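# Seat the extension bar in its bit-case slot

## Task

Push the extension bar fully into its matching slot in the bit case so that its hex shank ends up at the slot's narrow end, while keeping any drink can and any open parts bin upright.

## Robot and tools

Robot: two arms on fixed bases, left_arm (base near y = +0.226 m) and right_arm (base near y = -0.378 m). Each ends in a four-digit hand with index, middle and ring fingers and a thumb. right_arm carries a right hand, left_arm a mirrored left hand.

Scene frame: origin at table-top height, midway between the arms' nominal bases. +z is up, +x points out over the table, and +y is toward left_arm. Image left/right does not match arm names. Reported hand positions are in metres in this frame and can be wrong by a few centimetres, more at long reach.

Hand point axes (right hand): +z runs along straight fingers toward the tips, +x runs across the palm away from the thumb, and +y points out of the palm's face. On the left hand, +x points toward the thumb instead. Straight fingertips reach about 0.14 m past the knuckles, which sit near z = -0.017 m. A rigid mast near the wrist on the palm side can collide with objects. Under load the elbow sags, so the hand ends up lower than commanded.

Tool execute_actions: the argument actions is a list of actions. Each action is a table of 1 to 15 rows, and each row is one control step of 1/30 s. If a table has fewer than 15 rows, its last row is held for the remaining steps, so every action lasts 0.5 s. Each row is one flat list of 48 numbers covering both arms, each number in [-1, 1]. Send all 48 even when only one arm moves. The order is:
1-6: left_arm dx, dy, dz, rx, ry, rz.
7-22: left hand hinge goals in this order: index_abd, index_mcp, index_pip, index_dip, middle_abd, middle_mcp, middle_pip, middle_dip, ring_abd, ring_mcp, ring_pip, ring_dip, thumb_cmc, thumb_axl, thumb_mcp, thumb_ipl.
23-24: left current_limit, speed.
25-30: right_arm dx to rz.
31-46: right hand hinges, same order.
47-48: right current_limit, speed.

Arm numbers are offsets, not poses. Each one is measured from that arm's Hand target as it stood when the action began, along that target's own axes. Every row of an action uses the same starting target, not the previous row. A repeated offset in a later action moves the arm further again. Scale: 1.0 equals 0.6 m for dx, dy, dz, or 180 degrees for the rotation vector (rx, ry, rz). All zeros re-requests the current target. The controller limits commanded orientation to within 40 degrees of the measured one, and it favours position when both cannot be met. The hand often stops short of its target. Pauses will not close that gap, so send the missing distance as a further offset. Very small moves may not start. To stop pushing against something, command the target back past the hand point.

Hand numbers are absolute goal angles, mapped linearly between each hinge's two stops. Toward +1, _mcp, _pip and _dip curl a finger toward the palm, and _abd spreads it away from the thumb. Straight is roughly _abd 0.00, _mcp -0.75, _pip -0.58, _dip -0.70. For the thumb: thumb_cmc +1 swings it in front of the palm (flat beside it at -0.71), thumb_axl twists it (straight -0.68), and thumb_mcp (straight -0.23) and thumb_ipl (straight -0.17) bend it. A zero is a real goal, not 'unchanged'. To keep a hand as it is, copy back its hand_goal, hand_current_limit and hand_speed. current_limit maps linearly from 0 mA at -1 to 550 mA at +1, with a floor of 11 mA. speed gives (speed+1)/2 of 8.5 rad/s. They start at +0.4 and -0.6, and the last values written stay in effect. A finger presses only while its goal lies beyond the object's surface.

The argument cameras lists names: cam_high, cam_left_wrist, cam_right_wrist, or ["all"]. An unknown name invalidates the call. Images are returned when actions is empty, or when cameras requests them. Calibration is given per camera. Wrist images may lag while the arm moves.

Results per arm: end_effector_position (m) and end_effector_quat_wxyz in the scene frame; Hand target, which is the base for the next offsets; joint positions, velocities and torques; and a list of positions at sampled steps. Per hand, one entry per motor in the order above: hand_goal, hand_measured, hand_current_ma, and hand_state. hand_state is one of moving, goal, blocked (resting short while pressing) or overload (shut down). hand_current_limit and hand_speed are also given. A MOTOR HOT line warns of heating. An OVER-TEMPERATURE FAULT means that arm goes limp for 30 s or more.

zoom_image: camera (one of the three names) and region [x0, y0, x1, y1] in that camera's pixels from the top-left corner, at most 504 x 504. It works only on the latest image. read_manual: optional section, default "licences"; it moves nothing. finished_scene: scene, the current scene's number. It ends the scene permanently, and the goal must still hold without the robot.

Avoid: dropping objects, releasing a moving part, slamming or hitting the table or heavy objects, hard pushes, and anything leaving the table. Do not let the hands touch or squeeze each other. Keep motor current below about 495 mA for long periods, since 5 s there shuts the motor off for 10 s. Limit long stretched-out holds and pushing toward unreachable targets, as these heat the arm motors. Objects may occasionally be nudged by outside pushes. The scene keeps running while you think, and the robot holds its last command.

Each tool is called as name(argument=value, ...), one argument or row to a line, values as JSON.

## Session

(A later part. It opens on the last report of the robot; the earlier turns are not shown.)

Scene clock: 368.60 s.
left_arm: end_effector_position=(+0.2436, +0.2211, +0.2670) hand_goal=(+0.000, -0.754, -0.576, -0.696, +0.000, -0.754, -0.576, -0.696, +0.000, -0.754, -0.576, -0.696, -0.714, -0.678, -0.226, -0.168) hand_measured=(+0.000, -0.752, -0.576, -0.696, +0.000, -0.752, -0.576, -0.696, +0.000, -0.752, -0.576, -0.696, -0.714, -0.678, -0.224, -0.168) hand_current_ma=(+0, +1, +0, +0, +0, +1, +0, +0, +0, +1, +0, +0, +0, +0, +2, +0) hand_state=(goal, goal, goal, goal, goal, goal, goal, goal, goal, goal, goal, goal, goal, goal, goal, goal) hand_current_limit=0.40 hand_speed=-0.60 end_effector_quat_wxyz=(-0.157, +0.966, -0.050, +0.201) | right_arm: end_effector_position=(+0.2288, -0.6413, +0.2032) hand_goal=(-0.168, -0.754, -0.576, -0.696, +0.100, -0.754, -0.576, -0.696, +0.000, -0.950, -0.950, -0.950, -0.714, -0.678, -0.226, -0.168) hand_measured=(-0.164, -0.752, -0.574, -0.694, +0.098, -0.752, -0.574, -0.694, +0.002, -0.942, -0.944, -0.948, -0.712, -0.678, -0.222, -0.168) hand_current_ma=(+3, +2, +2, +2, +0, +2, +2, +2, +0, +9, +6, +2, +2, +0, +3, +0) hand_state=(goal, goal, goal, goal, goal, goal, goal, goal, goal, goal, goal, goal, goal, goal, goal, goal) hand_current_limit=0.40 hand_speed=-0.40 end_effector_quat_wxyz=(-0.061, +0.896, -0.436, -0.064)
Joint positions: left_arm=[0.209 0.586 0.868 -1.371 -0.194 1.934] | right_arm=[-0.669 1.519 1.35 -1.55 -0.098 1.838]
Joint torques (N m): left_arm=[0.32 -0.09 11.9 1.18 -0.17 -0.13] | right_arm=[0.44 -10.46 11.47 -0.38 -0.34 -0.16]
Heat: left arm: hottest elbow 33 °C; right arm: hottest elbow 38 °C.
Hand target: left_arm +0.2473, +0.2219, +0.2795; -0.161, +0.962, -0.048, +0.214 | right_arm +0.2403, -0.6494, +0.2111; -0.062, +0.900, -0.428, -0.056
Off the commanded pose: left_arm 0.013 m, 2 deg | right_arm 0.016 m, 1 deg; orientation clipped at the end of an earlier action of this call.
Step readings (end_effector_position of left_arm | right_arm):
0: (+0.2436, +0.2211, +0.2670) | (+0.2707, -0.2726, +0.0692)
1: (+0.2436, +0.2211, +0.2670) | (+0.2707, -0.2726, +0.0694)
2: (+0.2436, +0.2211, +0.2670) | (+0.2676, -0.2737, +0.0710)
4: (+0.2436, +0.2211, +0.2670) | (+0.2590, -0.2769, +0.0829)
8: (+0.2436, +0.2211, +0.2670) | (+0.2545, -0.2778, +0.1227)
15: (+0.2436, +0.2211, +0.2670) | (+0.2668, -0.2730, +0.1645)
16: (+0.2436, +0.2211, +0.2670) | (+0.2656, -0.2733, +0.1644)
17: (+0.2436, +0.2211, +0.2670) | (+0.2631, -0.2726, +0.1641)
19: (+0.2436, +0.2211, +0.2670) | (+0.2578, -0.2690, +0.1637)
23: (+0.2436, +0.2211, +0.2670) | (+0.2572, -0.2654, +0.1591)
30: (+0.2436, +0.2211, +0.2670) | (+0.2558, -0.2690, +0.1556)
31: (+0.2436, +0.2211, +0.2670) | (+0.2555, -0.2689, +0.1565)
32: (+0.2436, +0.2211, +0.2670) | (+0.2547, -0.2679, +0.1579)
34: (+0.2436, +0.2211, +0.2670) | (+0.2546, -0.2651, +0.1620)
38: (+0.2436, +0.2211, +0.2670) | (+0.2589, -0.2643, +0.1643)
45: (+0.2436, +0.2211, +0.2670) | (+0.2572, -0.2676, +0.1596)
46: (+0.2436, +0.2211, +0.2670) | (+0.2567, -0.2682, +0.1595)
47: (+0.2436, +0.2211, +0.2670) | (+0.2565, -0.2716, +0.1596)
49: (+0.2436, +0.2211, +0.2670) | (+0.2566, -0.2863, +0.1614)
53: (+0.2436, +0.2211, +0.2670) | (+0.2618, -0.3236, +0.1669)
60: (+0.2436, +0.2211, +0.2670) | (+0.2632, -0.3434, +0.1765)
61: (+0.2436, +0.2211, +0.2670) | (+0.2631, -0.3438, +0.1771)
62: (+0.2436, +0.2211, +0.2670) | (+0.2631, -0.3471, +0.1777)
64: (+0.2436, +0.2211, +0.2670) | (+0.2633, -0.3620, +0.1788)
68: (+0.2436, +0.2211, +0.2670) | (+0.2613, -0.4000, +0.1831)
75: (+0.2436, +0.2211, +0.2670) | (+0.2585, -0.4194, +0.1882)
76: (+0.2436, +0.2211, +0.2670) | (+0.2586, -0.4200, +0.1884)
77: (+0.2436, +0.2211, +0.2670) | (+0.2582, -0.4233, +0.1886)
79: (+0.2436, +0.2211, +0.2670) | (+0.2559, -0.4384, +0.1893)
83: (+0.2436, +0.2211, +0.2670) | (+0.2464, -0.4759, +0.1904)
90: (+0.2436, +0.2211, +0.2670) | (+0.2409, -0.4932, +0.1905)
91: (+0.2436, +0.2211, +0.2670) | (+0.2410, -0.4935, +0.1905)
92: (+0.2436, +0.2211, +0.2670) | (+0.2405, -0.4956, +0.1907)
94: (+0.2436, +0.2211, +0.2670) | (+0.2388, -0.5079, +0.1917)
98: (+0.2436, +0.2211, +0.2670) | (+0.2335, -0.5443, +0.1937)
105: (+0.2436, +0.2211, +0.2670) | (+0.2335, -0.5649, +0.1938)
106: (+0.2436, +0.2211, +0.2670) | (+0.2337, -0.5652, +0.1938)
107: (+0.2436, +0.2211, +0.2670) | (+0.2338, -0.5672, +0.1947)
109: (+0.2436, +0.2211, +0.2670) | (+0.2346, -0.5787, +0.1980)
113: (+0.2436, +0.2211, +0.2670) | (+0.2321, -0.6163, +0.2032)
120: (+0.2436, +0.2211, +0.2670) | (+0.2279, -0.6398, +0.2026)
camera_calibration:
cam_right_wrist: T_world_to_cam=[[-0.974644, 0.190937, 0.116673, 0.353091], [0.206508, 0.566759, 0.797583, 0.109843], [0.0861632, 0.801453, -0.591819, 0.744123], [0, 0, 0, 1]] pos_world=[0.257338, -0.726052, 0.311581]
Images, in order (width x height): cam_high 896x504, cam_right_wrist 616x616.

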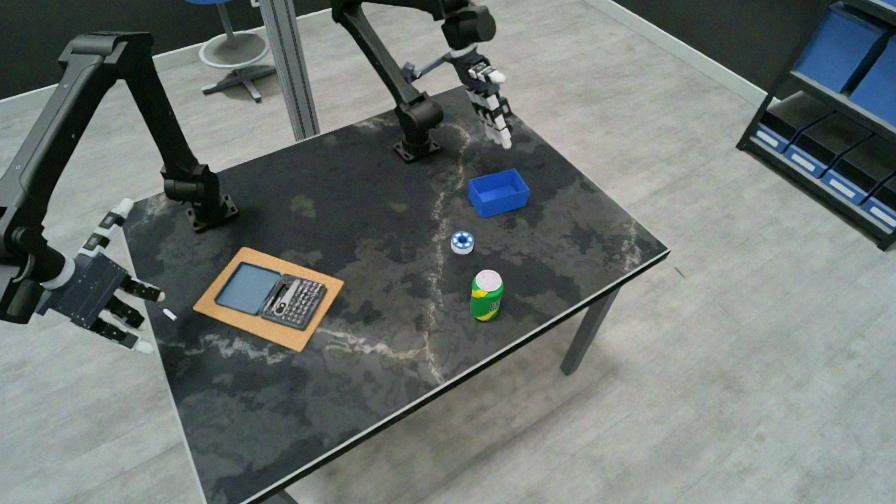

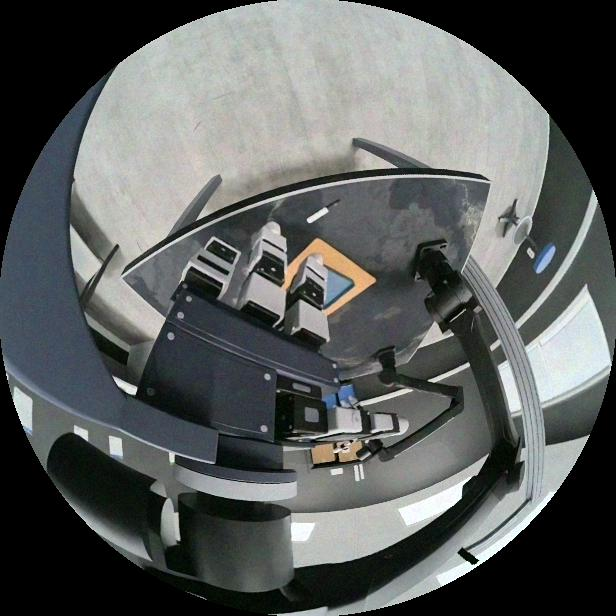

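execute_actions(
  actions=[
    [[0,0,0,0,0,0,0,-0.754,-0.576,-0.696,0,-0.754,-0.576,-0.696,0,-0.754,-0.576,-0.696,-0.714,-0.678,-0.226,-0.168,0.4,-0.6,0,0,0,-0.0144,0.0514,0.0755,-0.167,-0.754,-0.576,-0.696,0.1,-0.754,-0.576,-0.696,0,-0.95,-0.95,-0.95,-0.714,-0.678,-0.226,-0.168,0.4,-0.4]],
    [[0,0,0,0,0,0,0,-0.754,-0.576,-0.696,0,-0.754,-0.576,-0.696,0,-0.754,-0.576,-0.696,-0.714,-0.678,-0.226,-0.168,0.4,-0.6,-0.0704,0.0393,0.025,0,0,0,-0.167,-0.754,-0.576,-0.696,0.1,-0.754,-0.576,-0.696,0,-0.95,-0.95,-0.95,-0.714,-0.678,-0.226,-0.168,0.4,-0.4]],
    [[0,0,0,0,0,0,0,-0.754,-0.576,-0.696,0,-0.754,-0.576,-0.696,0,-0.754,-0.576,-0.696,-0.714,-0.678,-0.226,-0.168,0.4,-0.6,-0.0704,0.0393,0.025,0,0,0,-0.167,-0.754,-0.576,-0.696,0.1,-0.754,-0.576,-0.696,0,-0.95,-0.95,-0.95,-0.714,-0.678,-0.226,-0.168,0.4,-0.4]],
  ],
  cameras=["cam_right_wrist","cam_high"],
)

Scene clock: 397.77 s.
left_arm: end_effector_position=(+0.2436, +0.2211, +0.2670) hand_goal=(+0.000, -0.754, -0.576, -0.696, +0.000, -0.754, -0.576, -0.696, +0.000, -0.754, -0.576, -0.696, -0.714, -0.678, -0.226, -0.168) hand_measured=(+0.000, -0.752, -0.576, -0.696, +0.000, -0.752, -0.576, -0.696, +0.000, -0.752, -0.576, -0.696, -0.714, -0.678, -0.224, -0.168) hand_current_ma=(+0, +1, +0, +0, +0, +1, +0, +0, +0, +1, +0, +0, +0, +0, +2, +0) hand_state=(goal, goal, goal, goal, goal, goal, goal, goal, goal, goal, goal, goal, goal, goal, goal, goal) hand_current_limit=0.40 hand_speed=-0.60 end_effector_quat_wxyz=(-0.157, +0.966, -0.050, +0.201) | right_arm: end_effector_position=(+0.1583, -0.5956, +0.1822) hand_goal=(-0.168, -0.754, -0.576, -0.696, +0.100, -0.754, -0.576, -0.696, +0.000, -0.950, -0.950, -0.950, -0.714, -0.678, -0.226, -0.168) hand_measured=(-0.166, -0.752, -0.574, -0.694, +0.100, -0.752, -0.574, -0.694, +0.000, -0.944, -0.944, -0.948, -0.712, -0.678, -0.222, -0.168) hand_current_ma=(+1, +1, +2, +2, +0, +1, +1, +2, +0, +6, +5, +2, +1, +0, +4, +0) hand_state=(goal, goal, goal, goal, goal, goal, goal, goal, goal, goal, goal, goal, goal, goal, goal, goal) hand_current_limit=0.40 hand_speed=-0.40 end_effector_quat_wxyz=(-0.003, +0.846, -0.533, -0.003)
Joint positions: left_arm=[0.209 0.586 0.868 -1.371 -0.194 1.934] | right_arm=[-0.669 1.259 1.042 -1.361 -0.005 2.064]
Joint torques (N m): left_arm=[0.38 -0.09 11.89 1.18 -0.17 -0.13] | right_arm=[1.44 -7.59 8.05 0.64 0.03 0.07]
Heat: left arm: hottest elbow 33 °C; right arm: hottest elbow 38 °C.
Hand target: left_arm +0.2473, +0.2219, +0.2795; -0.161, +0.962, -0.048, +0.214 | right_arm +0.1614, -0.5935, +0.1810; +0.000, +0.846, -0.534, +0.000
Off the commanded pose: left_arm 0.013 m, 2 deg | right_arm 0.004 m, 1 deg.
Step readings (end_effector_position of left_arm | right_arm):
0: (+0.2436, +0.2211, +0.2670) | (+0.2288, -0.6413, +0.2032)
1: (+0.2436, +0.2211, +0.2670) | (+0.2287, -0.6414, +0.2032)
2: (+0.2436, +0.2211, +0.2670) | (+0.2288, -0.6424, +0.2034)
4: (+0.2436, +0.2211, +0.2670) | (+0.2306, -0.6472, +0.2034)
8: (+0.2436, +0.2211, +0.2670) | (+0.2359, -0.6531, +0.2043)
15: (+0.2436, +0.2211, +0.2670) | (+0.2355, -0.6528, +0.2091)
16: (+0.2436, +0.2211, +0.2670) | (+0.2352, -0.6525, +0.2092)
17: (+0.2436, +0.2211, +0.2670) | (+0.2340, -0.6514, +0.2080)
19: (+0.2436, +0.2211, +0.2670) | (+0.2261, -0.6453, +0.2021)
23: (+0.2436, +0.2211, +0.2670) | (+0.2020, -0.6276, +0.1947)
30: (+0.2436, +0.2211, +0.2670) | (+0.1977, -0.6244, +0.1983)
31: (+0.2436, +0.2211, +0.2670) | (+0.1974, -0.6241, +0.1979)
32: (+0.2436, +0.2211, +0.2670) | (+0.1959, -0.6230, +0.1962)
34: (+0.2436, +0.2211, +0.2670) | (+0.1875, -0.6169, +0.1891)
38: (+0.2436, +0.2211, +0.2670) | (+0.1628, -0.5988, +0.1793)
45: (+0.2436, +0.2211, +0.2670) | (+0.1581, -0.5955, +0.1822)
camera_calibration:
cam_right_wrist: T_world_to_cam=[[-0.911634, 0.409908, 0.0299934, 0.414313], [0.308783, 0.634913, 0.708193, 0.155936], [0.271251, 0.654874, -0.705381, 0.60517], [0, 0, 0, 1]] pos_world=[0.165398, -0.665146, 0.304016]
Images, in order (width x height): cam_high 896x504, cam_right_wrist 616x616.

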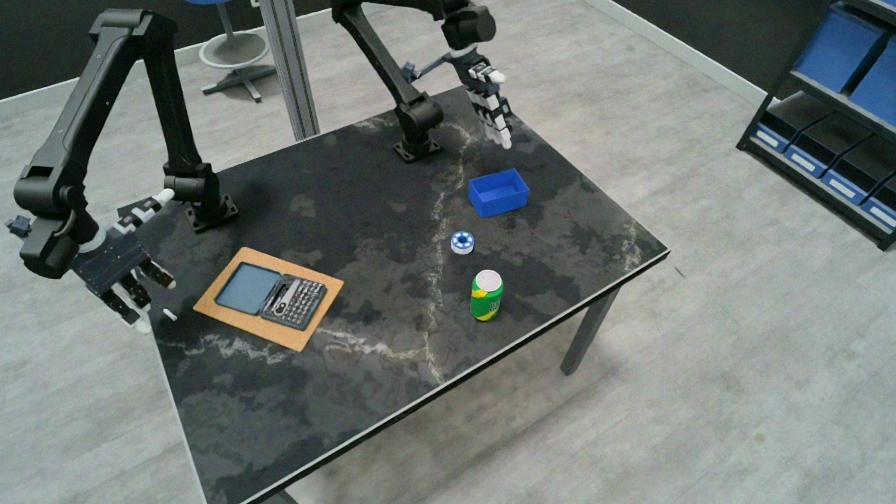

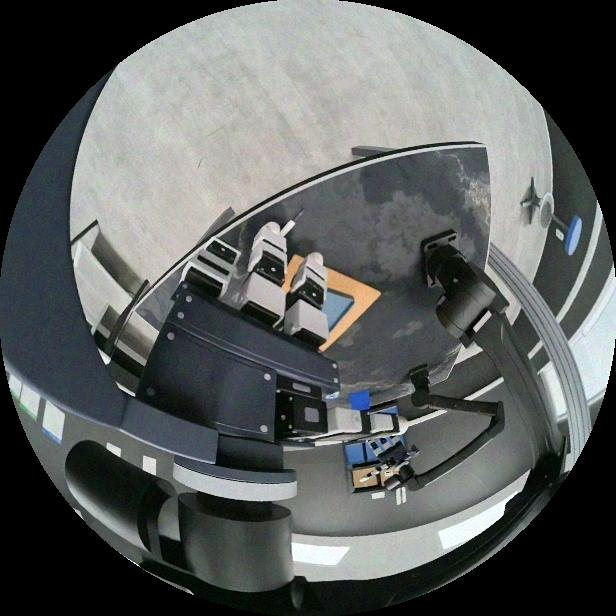

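zoom_image(
  camera="cam_right_wrist",
  region=[230, 190, 350, 320],
)

zoom_image(
  camera="cam_high",
  region=[70, 180, 230, 340],
)

Scaled by 3.877 from the camera's 616x616 image, which has a finer 880x880 frame.

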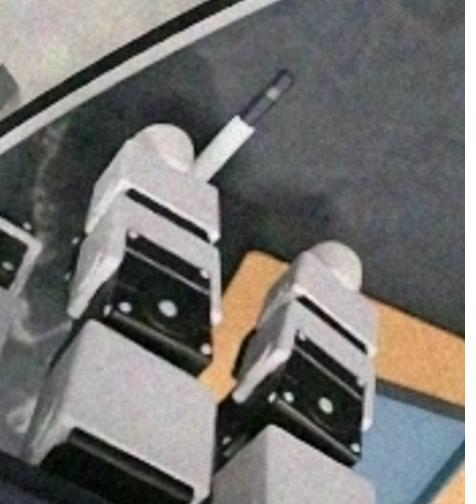

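Scaled by 3.150 from the camera's 896x504 image, which has a finer 1280x720 frame.

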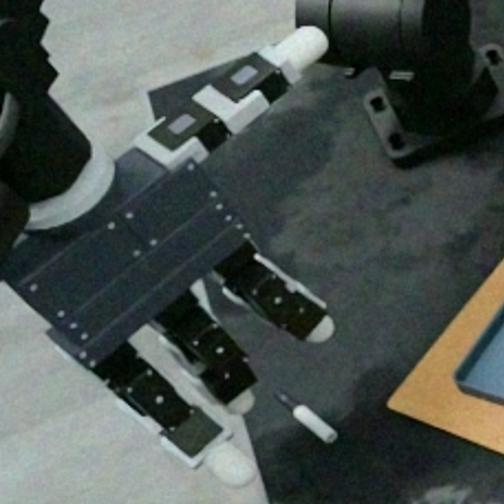

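execute_actions(
  actions=[
    [[0,0,0,0,0,0,0,-0.754,-0.576,-0.696,0,-0.754,-0.576,-0.696,0,-0.754,-0.576,-0.696,-0.714,-0.678,-0.226,-0.168,0.4,-0.6,0.0095,-0.0208,0.0433,0,0,-0.0083,-0.167,-0.754,-0.576,-0.696,0.1,-0.754,-0.576,-0.696,0,-0.95,-0.95,-0.95,-0.714,-0.678,-0.226,-0.168,0.4,-0.4]],
  ],
  cameras=["cam_right_wrist"],
)

zoom_image(
  camera="cam_right_wrist",
  region=[230, 180, 350, 310],
)

Scene clock: 416.17 s.
left_arm: end_effector_position=(+0.2436, +0.2211, +0.2670) hand_goal=(+0.000, -0.754, -0.576, -0.696, +0.000, -0.754, -0.576, -0.696, +0.000, -0.754, -0.576, -0.696, -0.714, -0.678, -0.226, -0.168) hand_measured=(+0.000, -0.752, -0.576, -0.696, +0.000, -0.752, -0.576, -0.696, +0.000, -0.752, -0.576, -0.696, -0.714, -0.678, -0.224, -0.168) hand_current_ma=(+0, +1, +0, +0, +0, +1, +0, +0, +0, +1, +0, +0, +0, +0, +2, +0) hand_state=(goal, goal, goal, goal, goal, goal, goal, goal, goal, goal, goal, goal, goal, goal, goal, goal) hand_current_limit=0.40 hand_speed=-0.60 end_effector_quat_wxyz=(-0.157, +0.966, -0.050, +0.201) | right_arm: end_effector_position=(+0.1709, -0.5960, +0.1594) hand_goal=(-0.168, -0.754, -0.576, -0.696, +0.100, -0.754, -0.576, -0.696, +0.000, -0.950, -0.950, -0.950, -0.714, -0.678, -0.226, -0.168) hand_measured=(-0.166, -0.752, -0.574, -0.694, +0.100, -0.752, -0.574, -0.694, +0.000, -0.944, -0.944, -0.948, -0.712, -0.678, -0.222, -0.168) hand_current_ma=(+1, +1, +2, +2, +0, +1, +1, +2, +0, +6, +5, +2, +1, +0, +4, +0) hand_state=(goal, goal, goal, goal, goal, goal, goal, goal, goal, goal, goal, goal, goal, goal, goal, goal) hand_current_limit=0.40 hand_speed=-0.40 end_effector_quat_wxyz=(-0.002, +0.852, -0.523, +0.002)
Joint positions: left_arm=[0.209 0.586 0.868 -1.371 -0.194 1.934] | right_arm=[-0.644 1.291 1.01 -1.286 -0.005 2.066]
Joint torques (N m): left_arm=[0.38 -0.09 11.9 1.18 -0.17 -0.13] | right_arm=[1.61 -7.12 7.84 0.64 0.01 0.07]
Heat: left arm: hottest elbow 33 °C; right arm: hottest elbow 38 °C.
Hand target: left_arm +0.2473, +0.2219, +0.2795; -0.161, +0.962, -0.048, +0.214 | right_arm +0.1751, -0.5932, +0.1551; +0.000, +0.852, -0.523, +0.000
Off the commanded pose: left_arm 0.013 m, 2 deg | right_arm 0.007 m, 0 deg.
Step readings (end_effector_position of left_arm | right_arm):
0: (+0.2436, +0.2211, +0.2670) | (+0.1583, -0.5956, +0.1822)
1: (+0.2436, +0.2211, +0.2670) | (+0.1584, -0.5956, +0.1821)
2: (+0.2436, +0.2211, +0.2670) | (+0.1591, -0.5960, +0.1812)
4: (+0.2436, +0.2211, +0.2670) | (+0.1624, -0.5973, +0.1771)
8: (+0.2436, +0.2211, +0.2670) | (+0.1679, -0.5962, +0.1669)
15: (+0.2436, +0.2211, +0.2670) | (+0.1706, -0.5958, +0.1595)
camera_calibration:
cam_right_wrist: T_world_to_cam=[[-0.920843, 0.389476, 0.0188714, 0.417904], [0.287929, 0.646521, 0.706475, 0.179214], [0.262955, 0.655987, -0.707486, 0.588307], [0, 0, 0, 1]] pos_world=[0.178525, -0.664551, 0.281722]
Images, in order (width x height): cam_right_wrist 616x616.

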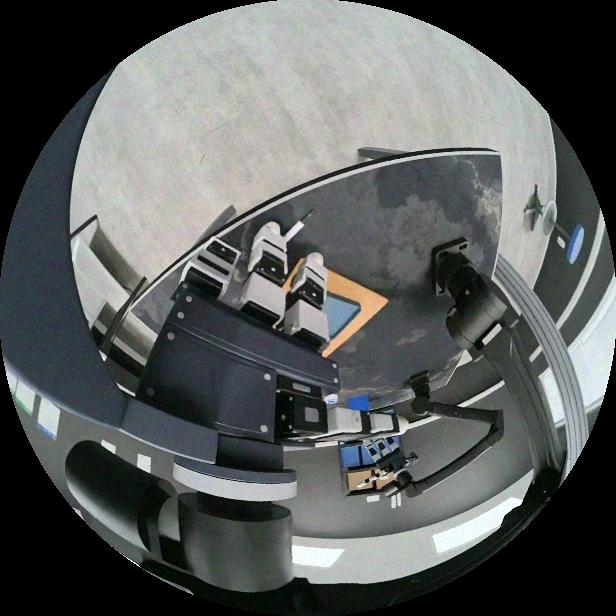

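Scaled by 3.877 from the camera's 616x616 image, which has a finer 880x880 frame.

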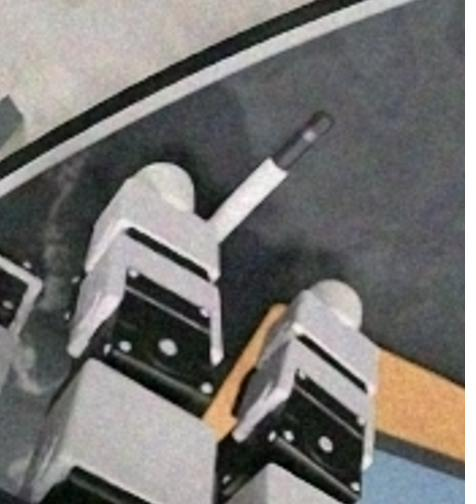

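execute_actions(
  actions=[
    [[0,0,0,0,0,0,0,-0.754,-0.576,-0.696,0,-0.754,-0.576,-0.696,0,-0.754,-0.576,-0.696,-0.714,-0.678,-0.226,-0.168,0.4,-0.6,0,0,0.035,0,0,0,-0.167,-0.754,-0.576,-0.696,0.1,-0.754,-0.576,-0.696,0,-0.95,-0.95,-0.95,-0.714,-0.678,-0.226,-0.168,0.4,-0.4]],
  ],
  cameras=["cam_right_wrist","cam_high"],
)

zoom_image(
  camera="cam_right_wrist",
  region=[230, 180, 350, 310],
)

zoom_image(
  camera="cam_high",
  region=[110, 250, 210, 350],
)

Scene clock: 423.37 s.
left_arm: end_effector_position=(+0.2436, +0.2211, +0.2670) hand_goal=(+0.000, -0.754, -0.576, -0.696, +0.000, -0.754, -0.576, -0.696, +0.000, -0.754, -0.576, -0.696, -0.714, -0.678, -0.226, -0.168) hand_measured=(+0.000, -0.752, -0.576, -0.696, +0.000, -0.752, -0.576, -0.696, +0.000, -0.752, -0.576, -0.696, -0.714, -0.678, -0.224, -0.168) hand_current_ma=(+0, +1, +0, +0, +0, +1, +0, +0, +0, +1, +0, +0, +0, +0, +2, +0) hand_state=(goal, goal, goal, goal, goal, goal, goal, goal, goal, goal, goal, goal, goal, goal, goal, goal) hand_current_limit=0.40 hand_speed=-0.60 end_effector_quat_wxyz=(-0.157, +0.966, -0.050, +0.201) | right_arm: end_effector_position=(+0.1712, -0.5962, +0.1387) hand_goal=(-0.168, -0.754, -0.576, -0.696, +0.100, -0.754, -0.576, -0.696, +0.000, -0.950, -0.950, -0.950, -0.714, -0.678, -0.226, -0.168) hand_measured=(-0.166, -0.752, -0.574, -0.694, +0.100, -0.752, -0.574, -0.694, +0.000, -0.944, -0.944, -0.948, -0.712, -0.678, -0.222, -0.168) hand_current_ma=(+1, +1, +2, +2, +0, +1, +1, +2, +0, +6, +5, +2, +1, +0, +4, +0) hand_state=(goal, goal, goal, goal, goal, goal, goal, goal, goal, goal, goal, goal, goal, goal, goal, goal) hand_current_limit=0.40 hand_speed=-0.40 end_effector_quat_wxyz=(-0.002, +0.852, -0.523, +0.003)
Joint positions: left_arm=[0.209 0.586 0.868 -1.371 -0.194 1.934] | right_arm=[-0.644 1.309 0.97 -1.226 -0.005 2.066]
Joint torques (N m): left_arm=[0.38 -0.09 11.89 1.18 -0.18 -0.13] | right_arm=[1.67 -7.12 7.73 0.62 0.01 0.08]
Heat: left arm: hottest elbow 33 °C; right arm: hottest elbow 38 °C.
Hand target: left_arm +0.2473, +0.2219, +0.2795; -0.161, +0.962, -0.048, +0.214 | right_arm +0.1752, -0.5932, +0.1340; +0.000, +0.852, -0.523, +0.000
Off the commanded pose: left_arm 0.013 m, 2 deg | right_arm 0.007 m, 0 deg.
Step readings (end_effector_position of left_arm | right_arm):
0: (+0.2436, +0.2211, +0.2670) | (+0.1709, -0.5960, +0.1594)
1: (+0.2436, +0.2211, +0.2670) | (+0.1710, -0.5960, +0.1593)
2: (+0.2436, +0.2211, +0.2670) | (+0.1714, -0.5963, +0.1583)
4: (+0.2436, +0.2211, +0.2670) | (+0.1725, -0.5971, +0.1542)
8: (+0.2436, +0.2211, +0.2670) | (+0.1709, -0.5960, +0.1444)
15: (+0.2436, +0.2211, +0.2670) | (+0.1710, -0.5960, +0.1388)
camera_calibration:
cam_right_wrist: T_world_to_cam=[[-0.920835, 0.389549, 0.0177482, 0.418853], [0.287313, 0.646985, 0.706301, 0.194238], [0.263656, 0.655486, -0.707689, 0.573341], [0, 0, 0, 1]] pos_world=[0.178723, -0.66465, 0.261123]
Images, in order (width x height): cam_high 896x504, cam_right_wrist 616x616.

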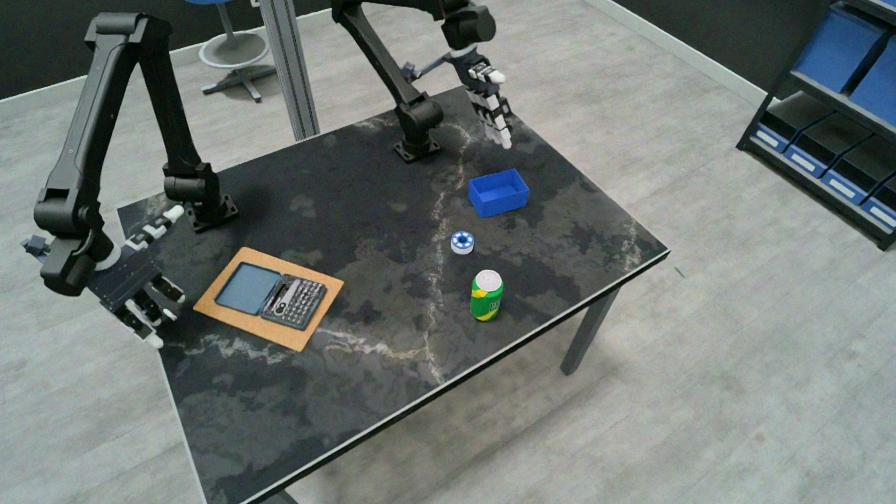

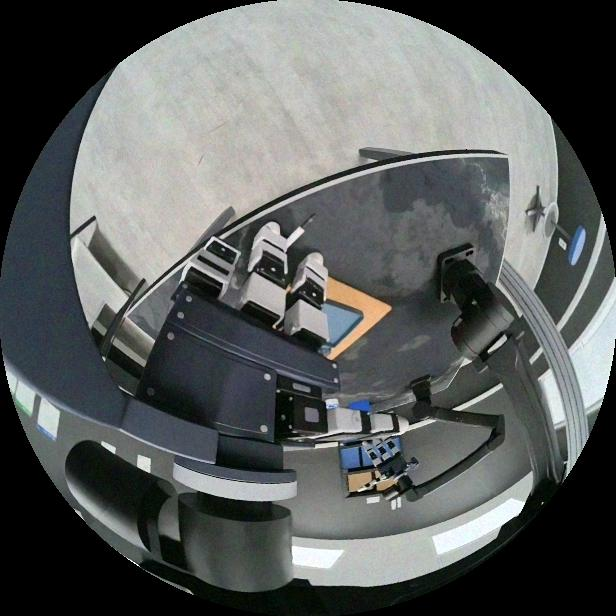

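Scaled by 3.877 from the camera's 616x616 image, which has a finer 880x880 frame.

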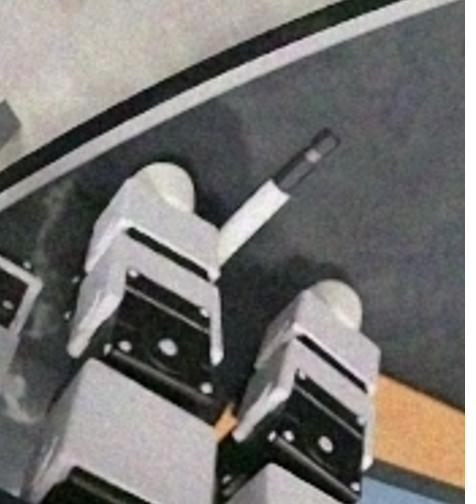

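Scaled by 5.040 from the camera's 896x504 image, which has a finer 1280x720 frame.

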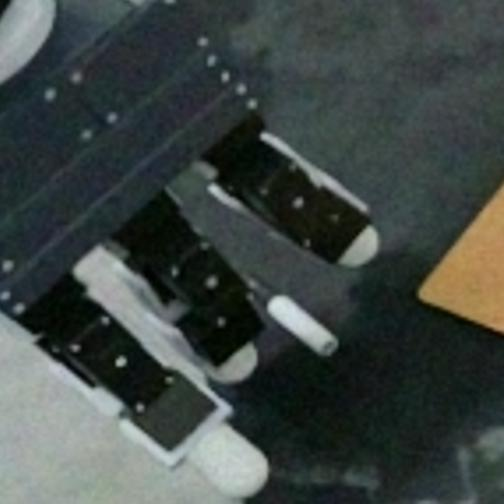

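execute_actions(
  actions=[
    [[0,0,0,0,0,0,0,-0.754,-0.576,-0.696,0,-0.754,-0.576,-0.696,0,-0.754,-0.576,-0.696,-0.714,-0.678,-0.226,-0.168,0.4,-0.6,0,0,0.011,0,0,0,-0.167,-0.754,-0.576,-0.696,0.1,-0.754,-0.576,-0.696,0,-0.95,-0.95,-0.95,-0.714,-0.678,-0.226,-0.168,0.4,-0.4]],
    [[0,0,0,0,0,0,0,-0.754,-0.576,-0.696,0,-0.754,-0.576,-0.696,0,-0.754,-0.576,-0.696,-0.714,-0.678,-0.226,-0.168,0.4,-0.6,0,0,0.008,0,0,0,-0.167,-0.754,-0.576,-0.696,0.1,-0.754,-0.576,-0.696,0,-0.95,-0.95,-0.95,-0.714,-0.678,-0.226,-0.168,0.4,-0.4]],
  ],
  cameras=["cam_right_wrist","cam_high"],
)

zoom_image(
  camera="cam_right_wrist",
  region=[230, 180, 350, 310],
)

zoom_image(
  camera="cam_high",
  region=[130, 270, 210, 350],
)

Scene clock: 432.63 s.
left_arm: end_effector_position=(+0.2436, +0.2211, +0.2670) hand_goal=(+0.000, -0.754, -0.576, -0.696, +0.000, -0.754, -0.576, -0.696, +0.000, -0.754, -0.576, -0.696, -0.714, -0.678, -0.226, -0.168) hand_measured=(+0.000, -0.752, -0.576, -0.696, +0.000, -0.752, -0.576, -0.696, +0.000, -0.752, -0.576, -0.696, -0.714, -0.678, -0.224, -0.168) hand_current_ma=(+0, +1, +0, +0, +0, +1, +0, +0, +0, +1, +0, +0, +0, +0, +2, +0) hand_state=(goal, goal, goal, goal, goal, goal, goal, goal, goal, goal, goal, goal, goal, goal, goal, goal) hand_current_limit=0.40 hand_speed=-0.60 end_effector_quat_wxyz=(-0.157, +0.966, -0.050, +0.201) | right_arm: end_effector_position=(+0.1721, -0.5968, +0.1287) hand_goal=(-0.168, -0.754, -0.576, -0.696, +0.100, -0.754, -0.576, -0.696, +0.000, -0.950, -0.950, -0.950, -0.714, -0.678, -0.226, -0.168) hand_measured=(-0.166, -0.752, -0.574, -0.694, +0.100, -0.752, -0.574, -0.694, +0.000, -0.944, -0.944, -0.948, -0.712, -0.678, -0.222, -0.168) hand_current_ma=(+1, +1, +2, +2, +0, +1, +1, +2, +0, +6, +5, +2, +1, +0, +4, +0) hand_state=(goal, goal, goal, goal, goal, goal, goal, goal, goal, goal, goal, goal, goal, goal, goal, goal) hand_current_limit=0.40 hand_speed=-0.40 end_effector_quat_wxyz=(-0.002, +0.852, -0.523, +0.006)
Joint positions: left_arm=[0.209 0.586 0.868 -1.371 -0.194 1.934] | right_arm=[-0.644 1.318 0.951 -1.193 -0.005 2.066]
Joint torques (N m): left_arm=[0.38 -0.09 11.9 1.18 -0.17 -0.13] | right_arm=[1.67 -6.83 7.54 0.66 0.02 0.07]
Heat: left arm: hottest elbow 33 °C; right arm: hottest elbow 38 °C.
Hand target: left_arm +0.2473, +0.2219, +0.2795; -0.161, +0.962, -0.048, +0.214 | right_arm +0.1752, -0.5932, +0.1227; +0.000, +0.852, -0.523, +0.001
Off the commanded pose: left_arm 0.013 m, 2 deg | right_arm 0.008 m, 1 deg.
Step readings (end_effector_position of left_arm | right_arm):
0: (+0.2436, +0.2211, +0.2670) | (+0.1712, -0.5962, +0.1387)
1: (+0.2436, +0.2211, +0.2670) | (+0.1712, -0.5962, +0.1387)
2: (+0.2436, +0.2211, +0.2670) | (+0.1714, -0.5963, +0.1385)
4: (+0.2436, +0.2211, +0.2670) | (+0.1722, -0.5968, +0.1376)
8: (+0.2436, +0.2211, +0.2670) | (+0.1720, -0.5967, +0.1352)
15: (+0.2436, +0.2211, +0.2670) | (+0.1719, -0.5966, +0.1336)
16: (+0.2436, +0.2211, +0.2670) | (+0.1719, -0.5967, +0.1336)
17: (+0.2436, +0.2211, +0.2670) | (+0.1722, -0.5968, +0.1335)
19: (+0.2436, +0.2211, +0.2670) | (+0.1726, -0.5971, +0.1326)
23: (+0.2436, +0.2211, +0.2670) | (+0.1721, -0.5968, +0.1301)
30: (+0.2436, +0.2211, +0.2670) | (+0.1720, -0.5967, +0.1287)
camera_calibration:
cam_right_wrist: T_world_to_cam=[[-0.920901, 0.389595, 0.012554, 0.420719], [0.284224, 0.649096, 0.705614, 0.203329], [0.266755, 0.653369, -0.708485, 0.564695], [0, 0, 0, 1]] pos_world=[0.179014, -0.664844, 0.251325]
Images, in order (width x height): cam_high 896x504, cam_right_wrist 616x616.

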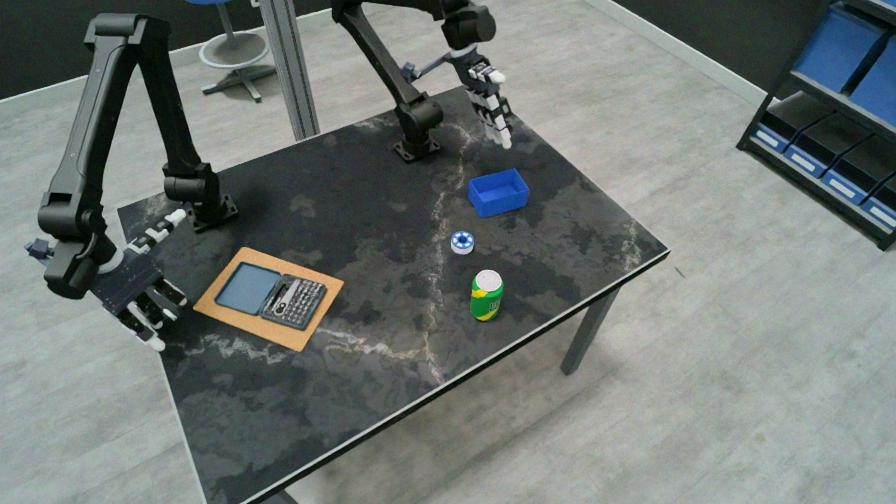

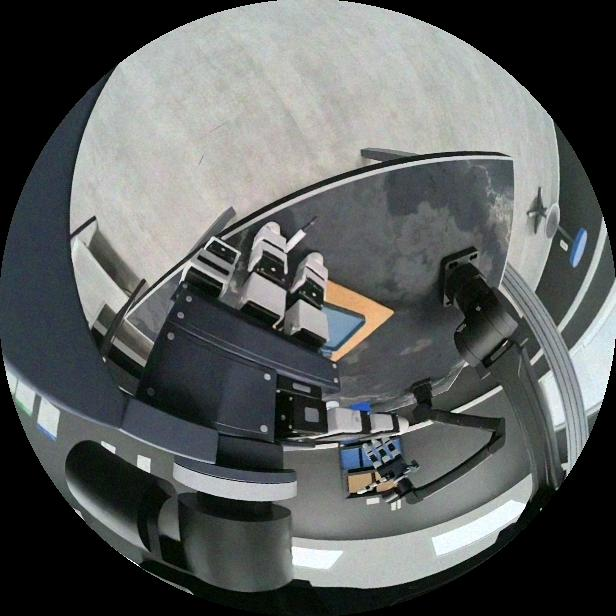

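Scaled by 3.877 from the camera's 616x616 image, which has a finer 880x880 frame.

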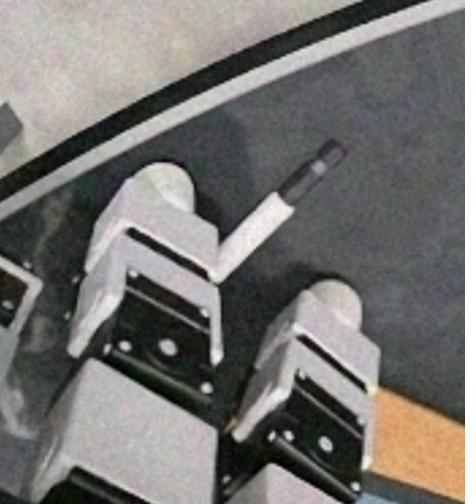

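Scaled by 6.300 from the camera's 896x504 image, which has a finer 1280x720 frame.

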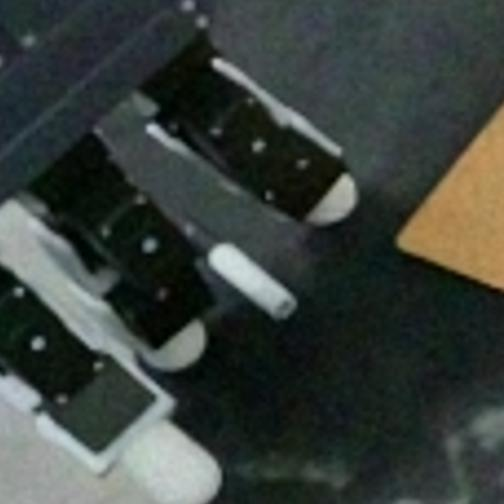

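execute_actions(
  actions=[
    [[0,0,0,0,0,0,0,-0.754,-0.576,-0.696,0,-0.754,-0.576,-0.696,0,-0.754,-0.576,-0.696,-0.714,-0.678,-0.226,-0.168,0.4,-0.6,0,0,0.0075,0,0,0,-0.167,-0.754,-0.576,-0.696,0.1,-0.754,-0.576,-0.696,0,-0.95,-0.95,-0.95,-0.714,-0.678,-0.226,-0.168,0.4,-0.4]],
  ],
)

Scene clock: 444.23 s.
left_arm: end_effector_position=(+0.2436, +0.2211, +0.2670) hand_goal=(+0.000, -0.754, -0.576, -0.696, +0.000, -0.754, -0.576, -0.696, +0.000, -0.754, -0.576, -0.696, -0.714, -0.678, -0.226, -0.168) hand_measured=(+0.000, -0.752, -0.576, -0.696, +0.000, -0.752, -0.576, -0.696, +0.000, -0.752, -0.576, -0.696, -0.714, -0.678, -0.224, -0.168) hand_current_ma=(+0, +1, +0, +0, +0, +1, +0, +0, +0, +1, +0, +0, +0, +0, +2, +0) hand_state=(goal, goal, goal, goal, goal, goal, goal, goal, goal, goal, goal, goal, goal, goal, goal, goal) hand_current_limit=0.40 hand_speed=-0.60 end_effector_quat_wxyz=(-0.157, +0.966, -0.050, +0.201) | right_arm: end_effector_position=(+0.1727, -0.5972, +0.1271) hand_goal=(-0.168, -0.754, -0.576, -0.696, +0.100, -0.754, -0.576, -0.696, +0.000, -0.950, -0.950, -0.950, -0.714, -0.678, -0.226, -0.168) hand_measured=(-0.166, -0.752, -0.574, -0.694, +0.098, -0.752, -0.574, -0.694, +0.000, -0.944, -0.944, -0.948, -0.712, -0.678, -0.222, -0.168) hand_current_ma=(+1, +1, +2, +2, -2, +1, +1, +2, +0, +6, +5, +2, +1, +0, +4, +0) hand_state=(goal, goal, goal, goal, goal, goal, goal, goal, goal, goal, goal, goal, goal, goal, goal, goal) hand_current_limit=0.40 hand_speed=-0.40 end_effector_quat_wxyz=(-0.002, +0.852, -0.523, +0.008)
Joint positions: left_arm=[0.209 0.586 0.868 -1.371 -0.194 1.934] | right_arm=[-0.644 1.318 0.947 -1.185 -0.005 2.066]
Joint torques (N m): left_arm=[0.38 -0.09 11.89 1.18 -0.17 -0.14] | right_arm=[1.61 -6.59 7.17 0.83 0.02 0.07]
Heat: left arm: hottest elbow 33 °C; right arm: hottest elbow 38 °C.
Hand target: left_arm +0.2473, +0.2219, +0.2795; -0.161, +0.962, -0.048, +0.214 | right_arm +0.1752, -0.5932, +0.1182; +0.000, +0.852, -0.523, +0.001
Off the commanded pose: left_arm 0.013 m, 2 deg | right_arm 0.010 m, 1 deg.
Step readings (end_effector_position of left_arm | right_arm):
0: (+0.2436, +0.2211, +0.2670) | (+0.1721, -0.5968, +0.1287)
1: (+0.2436, +0.2211, +0.2670) | (+0.1721, -0.5968, +0.1287)
2: (+0.2436, +0.2211, +0.2670) | (+0.1721, -0.5968, +0.1285)
4: (+0.2436, +0.2211, +0.2670) | (+0.1726, -0.5971, +0.1278)
8: (+0.2436, +0.2211, +0.2670) | (+0.1726, -0.5971, +0.1271)
15: (+0.2436, +0.2211, +0.2670) | (+0.1727, -0.5972, +0.1271)

execute_actions(
  actions=[
    [[0,0,0,0,0,0,0,-0.754,-0.576,-0.696,0,-0.754,-0.576,-0.696,0,-0.754,-0.576,-0.696,-0.714,-0.678,-0.226,-0.168,0.4,-0.6,0,0,0,0,0,0,0.17,-0.754,-0.576,-0.696,-0.17,-0.754,-0.576,-0.696,0,-0.95,-0.95,-0.95,-0.714,-0.678,-0.226,-0.168,0.4,-0.8]],
    [[0,0,0,0,0,0,0,-0.754,-0.576,-0.696,0,-0.754,-0.576,-0.696,0,-0.754,-0.576,-0.696,-0.714,-0.678,-0.226,-0.168,0.4,-0.6,0,0,0,0,0,0,0.17,-0.754,-0.576,-0.696,-0.17,-0.754,-0.576,-0.696,0,-0.95,-0.95,-0.95,-0.714,-0.678,-0.226,-0.168,0.4,-0.8]],
  ],
  cameras=["cam_right_wrist","cam_high"],
)

zoom_image(
  camera="cam_right_wrist",
  region=[230, 180, 350, 310],
)

zoom_image(
  camera="cam_high",
  region=[130, 270, 210, 350],
)

Scene clock: 454.47 s.
left_arm: end_effector_position=(+0.2436, +0.2211, +0.2670) hand_goal=(+0.000, -0.754, -0.576, -0.696, +0.000, -0.754, -0.576, -0.696, +0.000, -0.754, -0.576, -0.696, -0.714, -0.678, -0.226, -0.168) hand_measured=(+0.000, -0.752, -0.576, -0.696, +0.000, -0.752, -0.576, -0.696, +0.000, -0.752, -0.576, -0.696, -0.714, -0.678, -0.224, -0.168) hand_current_ma=(+0, +1, +0, +0, +0, +1, +0, +0, +0, +1, +0, +0, +0, +0, +2, +0) hand_state=(goal, goal, goal, goal, goal, goal, goal, goal, goal, goal, goal, goal, goal, goal, goal, goal) hand_current_limit=0.40 hand_speed=-0.60 end_effector_quat_wxyz=(-0.157, +0.966, -0.050, +0.201) | right_arm: end_effector_position=(+0.1739, -0.5990, +0.1265) hand_goal=(+0.170, -0.754, -0.576, -0.696, -0.170, -0.754, -0.576, -0.696, +0.000, -0.950, -0.950, -0.950, -0.714, -0.678, -0.226, -0.168) hand_measured=(+0.072, -0.752, -0.574, -0.694, -0.126, -0.750, -0.574, -0.694, +0.000, -0.944, -0.944, -0.948, -0.712, -0.678, -0.222, -0.168) hand_current_ma=(-242, +2, +1, +1, +76, +3, +1, +2, +0, +6, +5, +2, +1, +0, +4, +0) hand_state=(blocked, goal, goal, goal, blocked, goal, goal, goal, goal, goal, goal, goal, goal, goal, goal, goal) hand_current_limit=0.40 hand_speed=-0.80 end_effector_quat_wxyz=(+0.001, +0.852, -0.523, +0.012)
Joint positions: left_arm=[0.209 0.586 0.868 -1.371 -0.194 1.934] | right_arm=[-0.644 1.318 0.946 -1.175 0 2.066]
Joint torques (N m): left_arm=[0.32 -0.09 11.89 1.18 -0.17 -0.13] | right_arm=[1.55 -6.53 7.24 0.49 -0.14 0.07]
Heat: left arm: hottest elbow 33 °C; right arm: hottest elbow 37 °C.
Hand target: left_arm +0.2473, +0.2219, +0.2795; -0.161, +0.962, -0.048, +0.214 | right_arm +0.1752, -0.5933, +0.1183; +0.000, +0.852, -0.523, +0.001
Off the commanded pose: left_arm 0.013 m, 2 deg | right_arm 0.010 m, 1 deg.
Step readings (end_effector_position of left_arm | right_arm):
0: (+0.2436, +0.2211, +0.2670) | (+0.1727, -0.5972, +0.1271)
1: (+0.2436, +0.2211, +0.2670) | (+0.1727, -0.5972, +0.1271)
2: (+0.2436, +0.2211, +0.2670) | (+0.1730, -0.5974, +0.1270)
4: (+0.2436, +0.2211, +0.2670) | (+0.1736, -0.5983, +0.1269)
8: (+0.2436, +0.2211, +0.2670) | (+0.1741, -0.5994, +0.1269)
15: (+0.2436, +0.2211, +0.2670) | (+0.1739, -0.5990, +0.1265)
16: (+0.2436, +0.2211, +0.2670) | (+0.1739, -0.5990, +0.1265)
17: (+0.2436, +0.2211, +0.2670) | (+0.1739, -0.5990, +0.1265)
19: (+0.2436, +0.2211, +0.2670) | (+0.1739, -0.5990, +0.1265)
23: (+0.2436, +0.2211, +0.2670) | (+0.1739, -0.5990, +0.1265)
30: (+0.2436, +0.2211, +0.2670) | (+0.1739, -0.5990, +0.1265)
camera_calibration:
cam_right_wrist: T_world_to_cam=[[-0.920779, 0.390085, 0.000422642, 0.425044], [0.278743, 0.657203, 0.700276, 0.212396], [0.272889, 0.644917, -0.713872, 0.558723], [0, 0, 0, 1]] pos_world=[0.179698, -0.665721, 0.249941]
Images, in order (width x height): cam_high 896x504, cam_right_wrist 616x616.

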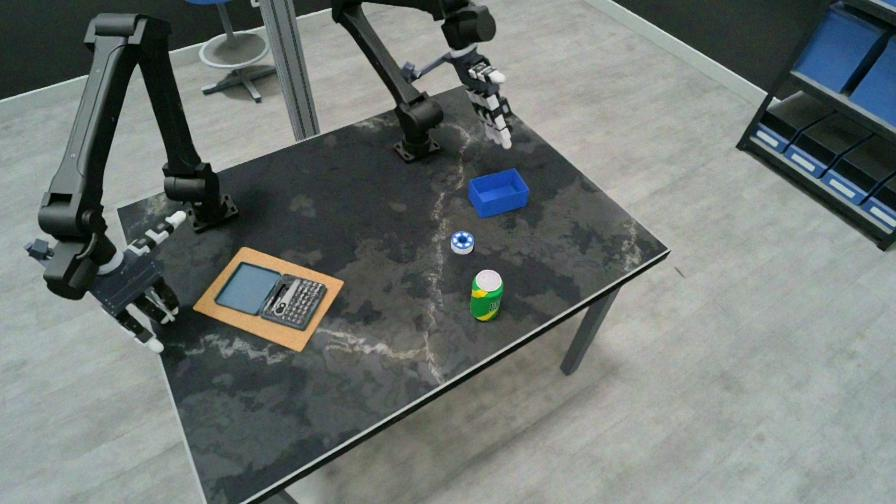

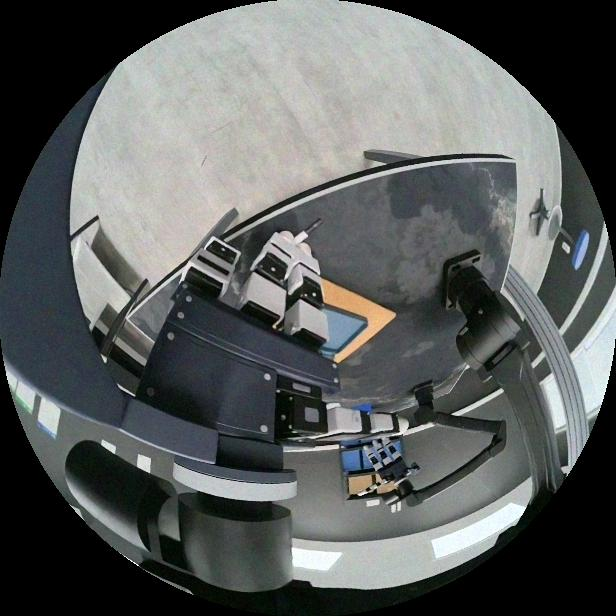

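Scaled by 3.877 from the camera's 616x616 image, which has a finer 880x880 frame.

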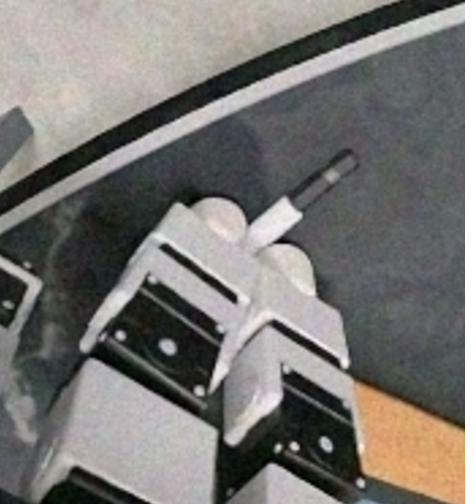

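Scaled by 6.300 from the camera's 896x504 image, which has a finer 1280x720 frame.

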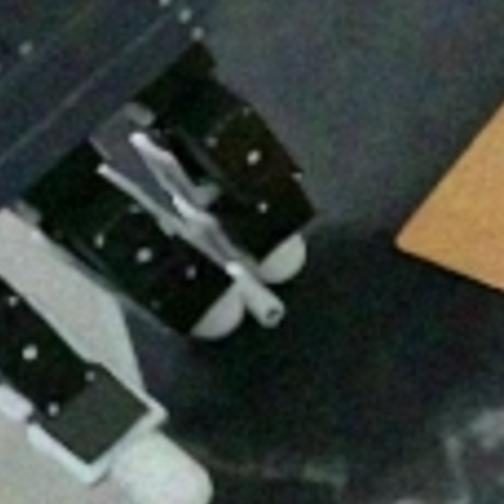

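execute_actions(
  actions=[
    [[0,0,0,0,0,0,0,-0.754,-0.576,-0.696,0,-0.754,-0.576,-0.696,0,-0.754,-0.576,-0.696,-0.714,-0.678,-0.226,-0.168,0.4,-0.6,0,0,-0.03,0,0,0,0.17,-0.754,-0.576,-0.696,-0.17,-0.754,-0.576,-0.696,0,-0.95,-0.95,-0.95,-0.714,-0.678,-0.226,-0.168,0.4,-0.8]],
    [[0,0,0,0,0,0,0,-0.754,-0.576,-0.696,0,-0.754,-0.576,-0.696,0,-0.754,-0.576,-0.696,-0.714,-0.678,-0.226,-0.168,0.4,-0.6,0,0,-0.04,0,0,0,0.17,-0.754,-0.576,-0.696,-0.17,-0.754,-0.576,-0.696,0,-0.95,-0.95,-0.95,-0.714,-0.678,-0.226,-0.168,0.4,-0.8]],
  ],
  cameras=["cam_right_wrist","cam_high"],
)

zoom_image(
  camera="cam_right_wrist",
  region=[230, 180, 350, 310],
)

zoom_image(
  camera="cam_high",
  region=[130, 270, 210, 350],
)

Scene clock: 462.93 s.
left_arm: end_effector_position=(+0.2436, +0.2211, +0.2670) hand_goal=(+0.000, -0.754, -0.576, -0.696, +0.000, -0.754, -0.576, -0.696, +0.000, -0.754, -0.576, -0.696, -0.714, -0.678, -0.226, -0.168) hand_measured=(+0.000, -0.752, -0.576, -0.696, +0.000, -0.752, -0.576, -0.696, +0.000, -0.752, -0.576, -0.696, -0.714, -0.678, -0.224, -0.168) hand_current_ma=(+0, +1, +0, +0, +0, +1, +0, +0, +0, +1, +0, +0, +0, +0, +2, +0) hand_state=(goal, goal, goal, goal, goal, goal, goal, goal, goal, goal, goal, goal, goal, goal, goal, goal) hand_current_limit=0.40 hand_speed=-0.60 end_effector_quat_wxyz=(-0.157, +0.966, -0.050, +0.201) | right_arm: end_effector_position=(+0.1610, -0.5901, +0.1462) hand_goal=(+0.170, -0.754, -0.576, -0.696, -0.170, -0.754, -0.576, -0.696, +0.000, -0.950, -0.950, -0.950, -0.714, -0.678, -0.226, -0.168) hand_measured=(+0.078, -0.754, -0.576, -0.694, -0.120, -0.754, -0.576, -0.694, +0.000, -0.944, -0.944, -0.948, -0.712, -0.678, -0.222, -0.168) hand_current_ma=(-219, +0, +0, +1, +93, +0, +0, +1, +0, +6, +5, +2, +1, +0, +4, +0) hand_state=(blocked, goal, goal, goal, blocked, goal, goal, goal, goal, goal, goal, goal, goal, goal, goal, goal) hand_current_limit=0.40 hand_speed=-0.80 end_effector_quat_wxyz=(-0.001, +0.852, -0.523, -0.017)
Joint positions: left_arm=[0.209 0.586 0.868 -1.371 -0.194 1.934] | right_arm=[-0.644 1.298 0.973 -1.279 0 2.066]
Joint torques (N m): left_arm=[0.32 -0.09 11.89 1.17 -0.17 -0.13] | right_arm=[1.61 -8.06 11.15 -0.18 -0.18 0.07]
Heat: left arm: hottest elbow 34 °C; right arm: hottest elbow 37 °C.
Hand target: left_arm +0.2473, +0.2219, +0.2795; -0.161, +0.962, -0.048, +0.214 | right_arm +0.1751, -0.5932, +0.1601; +0.000, +0.852, -0.523, +0.000
Off the commanded pose: left_arm 0.013 m, 2 deg | right_arm 0.020 m, 2 deg.
Step readings (end_effector_position of left_arm | right_arm):
0: (+0.2436, +0.2211, +0.2670) | (+0.1739, -0.5990, +0.1265)
1: (+0.2436, +0.2211, +0.2670) | (+0.1739, -0.5990, +0.1265)
2: (+0.2436, +0.2211, +0.2670) | (+0.1735, -0.5988, +0.1266)
4: (+0.2436, +0.2211, +0.2670) | (+0.1720, -0.5977, +0.1270)
8: (+0.2436, +0.2211, +0.2670) | (+0.1689, -0.5956, +0.1279)
15: (+0.2436, +0.2211, +0.2670) | (+0.1666, -0.5940, +0.1286)
16: (+0.2436, +0.2211, +0.2670) | (+0.1664, -0.5938, +0.1287)
17: (+0.2436, +0.2211, +0.2670) | (+0.1652, -0.5930, +0.1291)
19: (+0.2436, +0.2211, +0.2670) | (+0.1622, -0.5909, +0.1315)
23: (+0.2436, +0.2211, +0.2670) | (+0.1592, -0.5889, +0.1388)
30: (+0.2436, +0.2211, +0.2670) | (+0.1614, -0.5904, +0.1461)
camera_calibration:
cam_right_wrist: T_world_to_cam=[[-0.919448, 0.389132, 0.0565057, 0.40073], [0.311908, 0.63426, 0.707409, 0.176389], [0.239436, 0.66805, -0.704542, 0.588235], [0, 0, 0, 1]] pos_world=[0.172588, -0.660784, 0.267013]
Images, in order (width x height): cam_high 896x504, cam_right_wrist 616x616.

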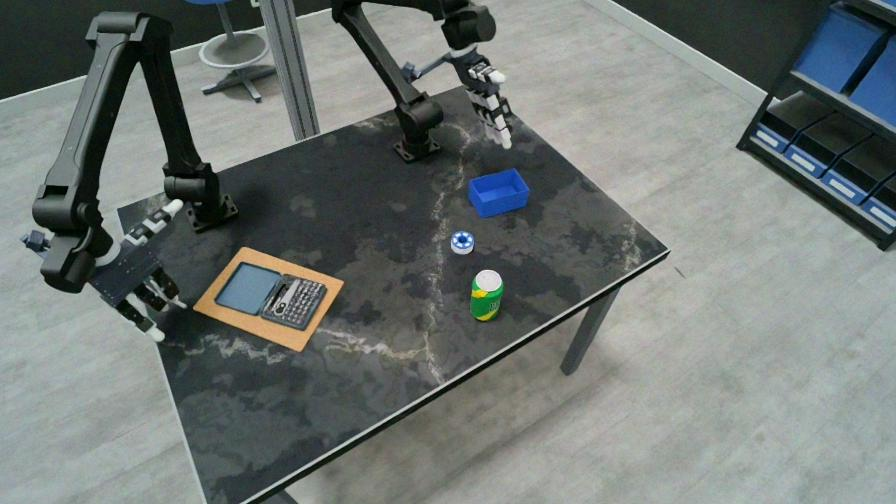

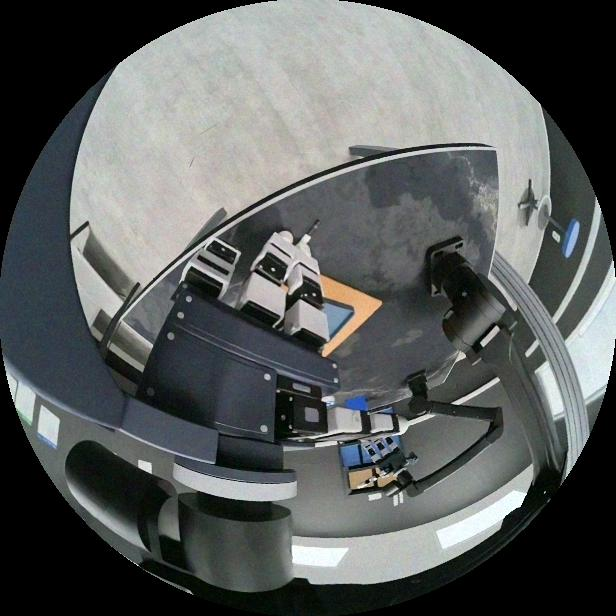

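Scaled by 3.877 from the camera's 616x616 image, which has a finer 880x880 frame.

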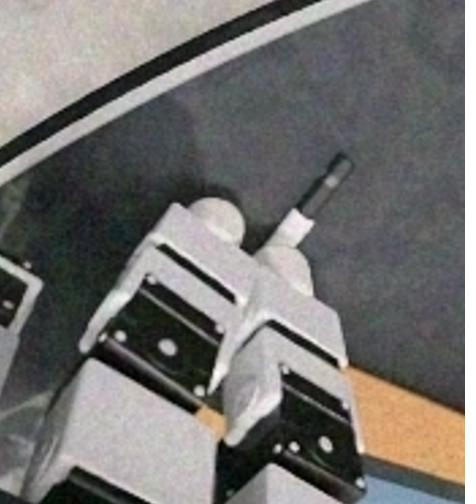

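Scaled by 6.300 from the camera's 896x504 image, which has a finer 1280x720 frame.

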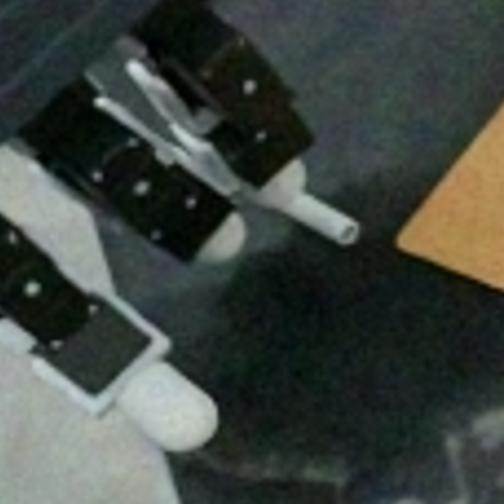

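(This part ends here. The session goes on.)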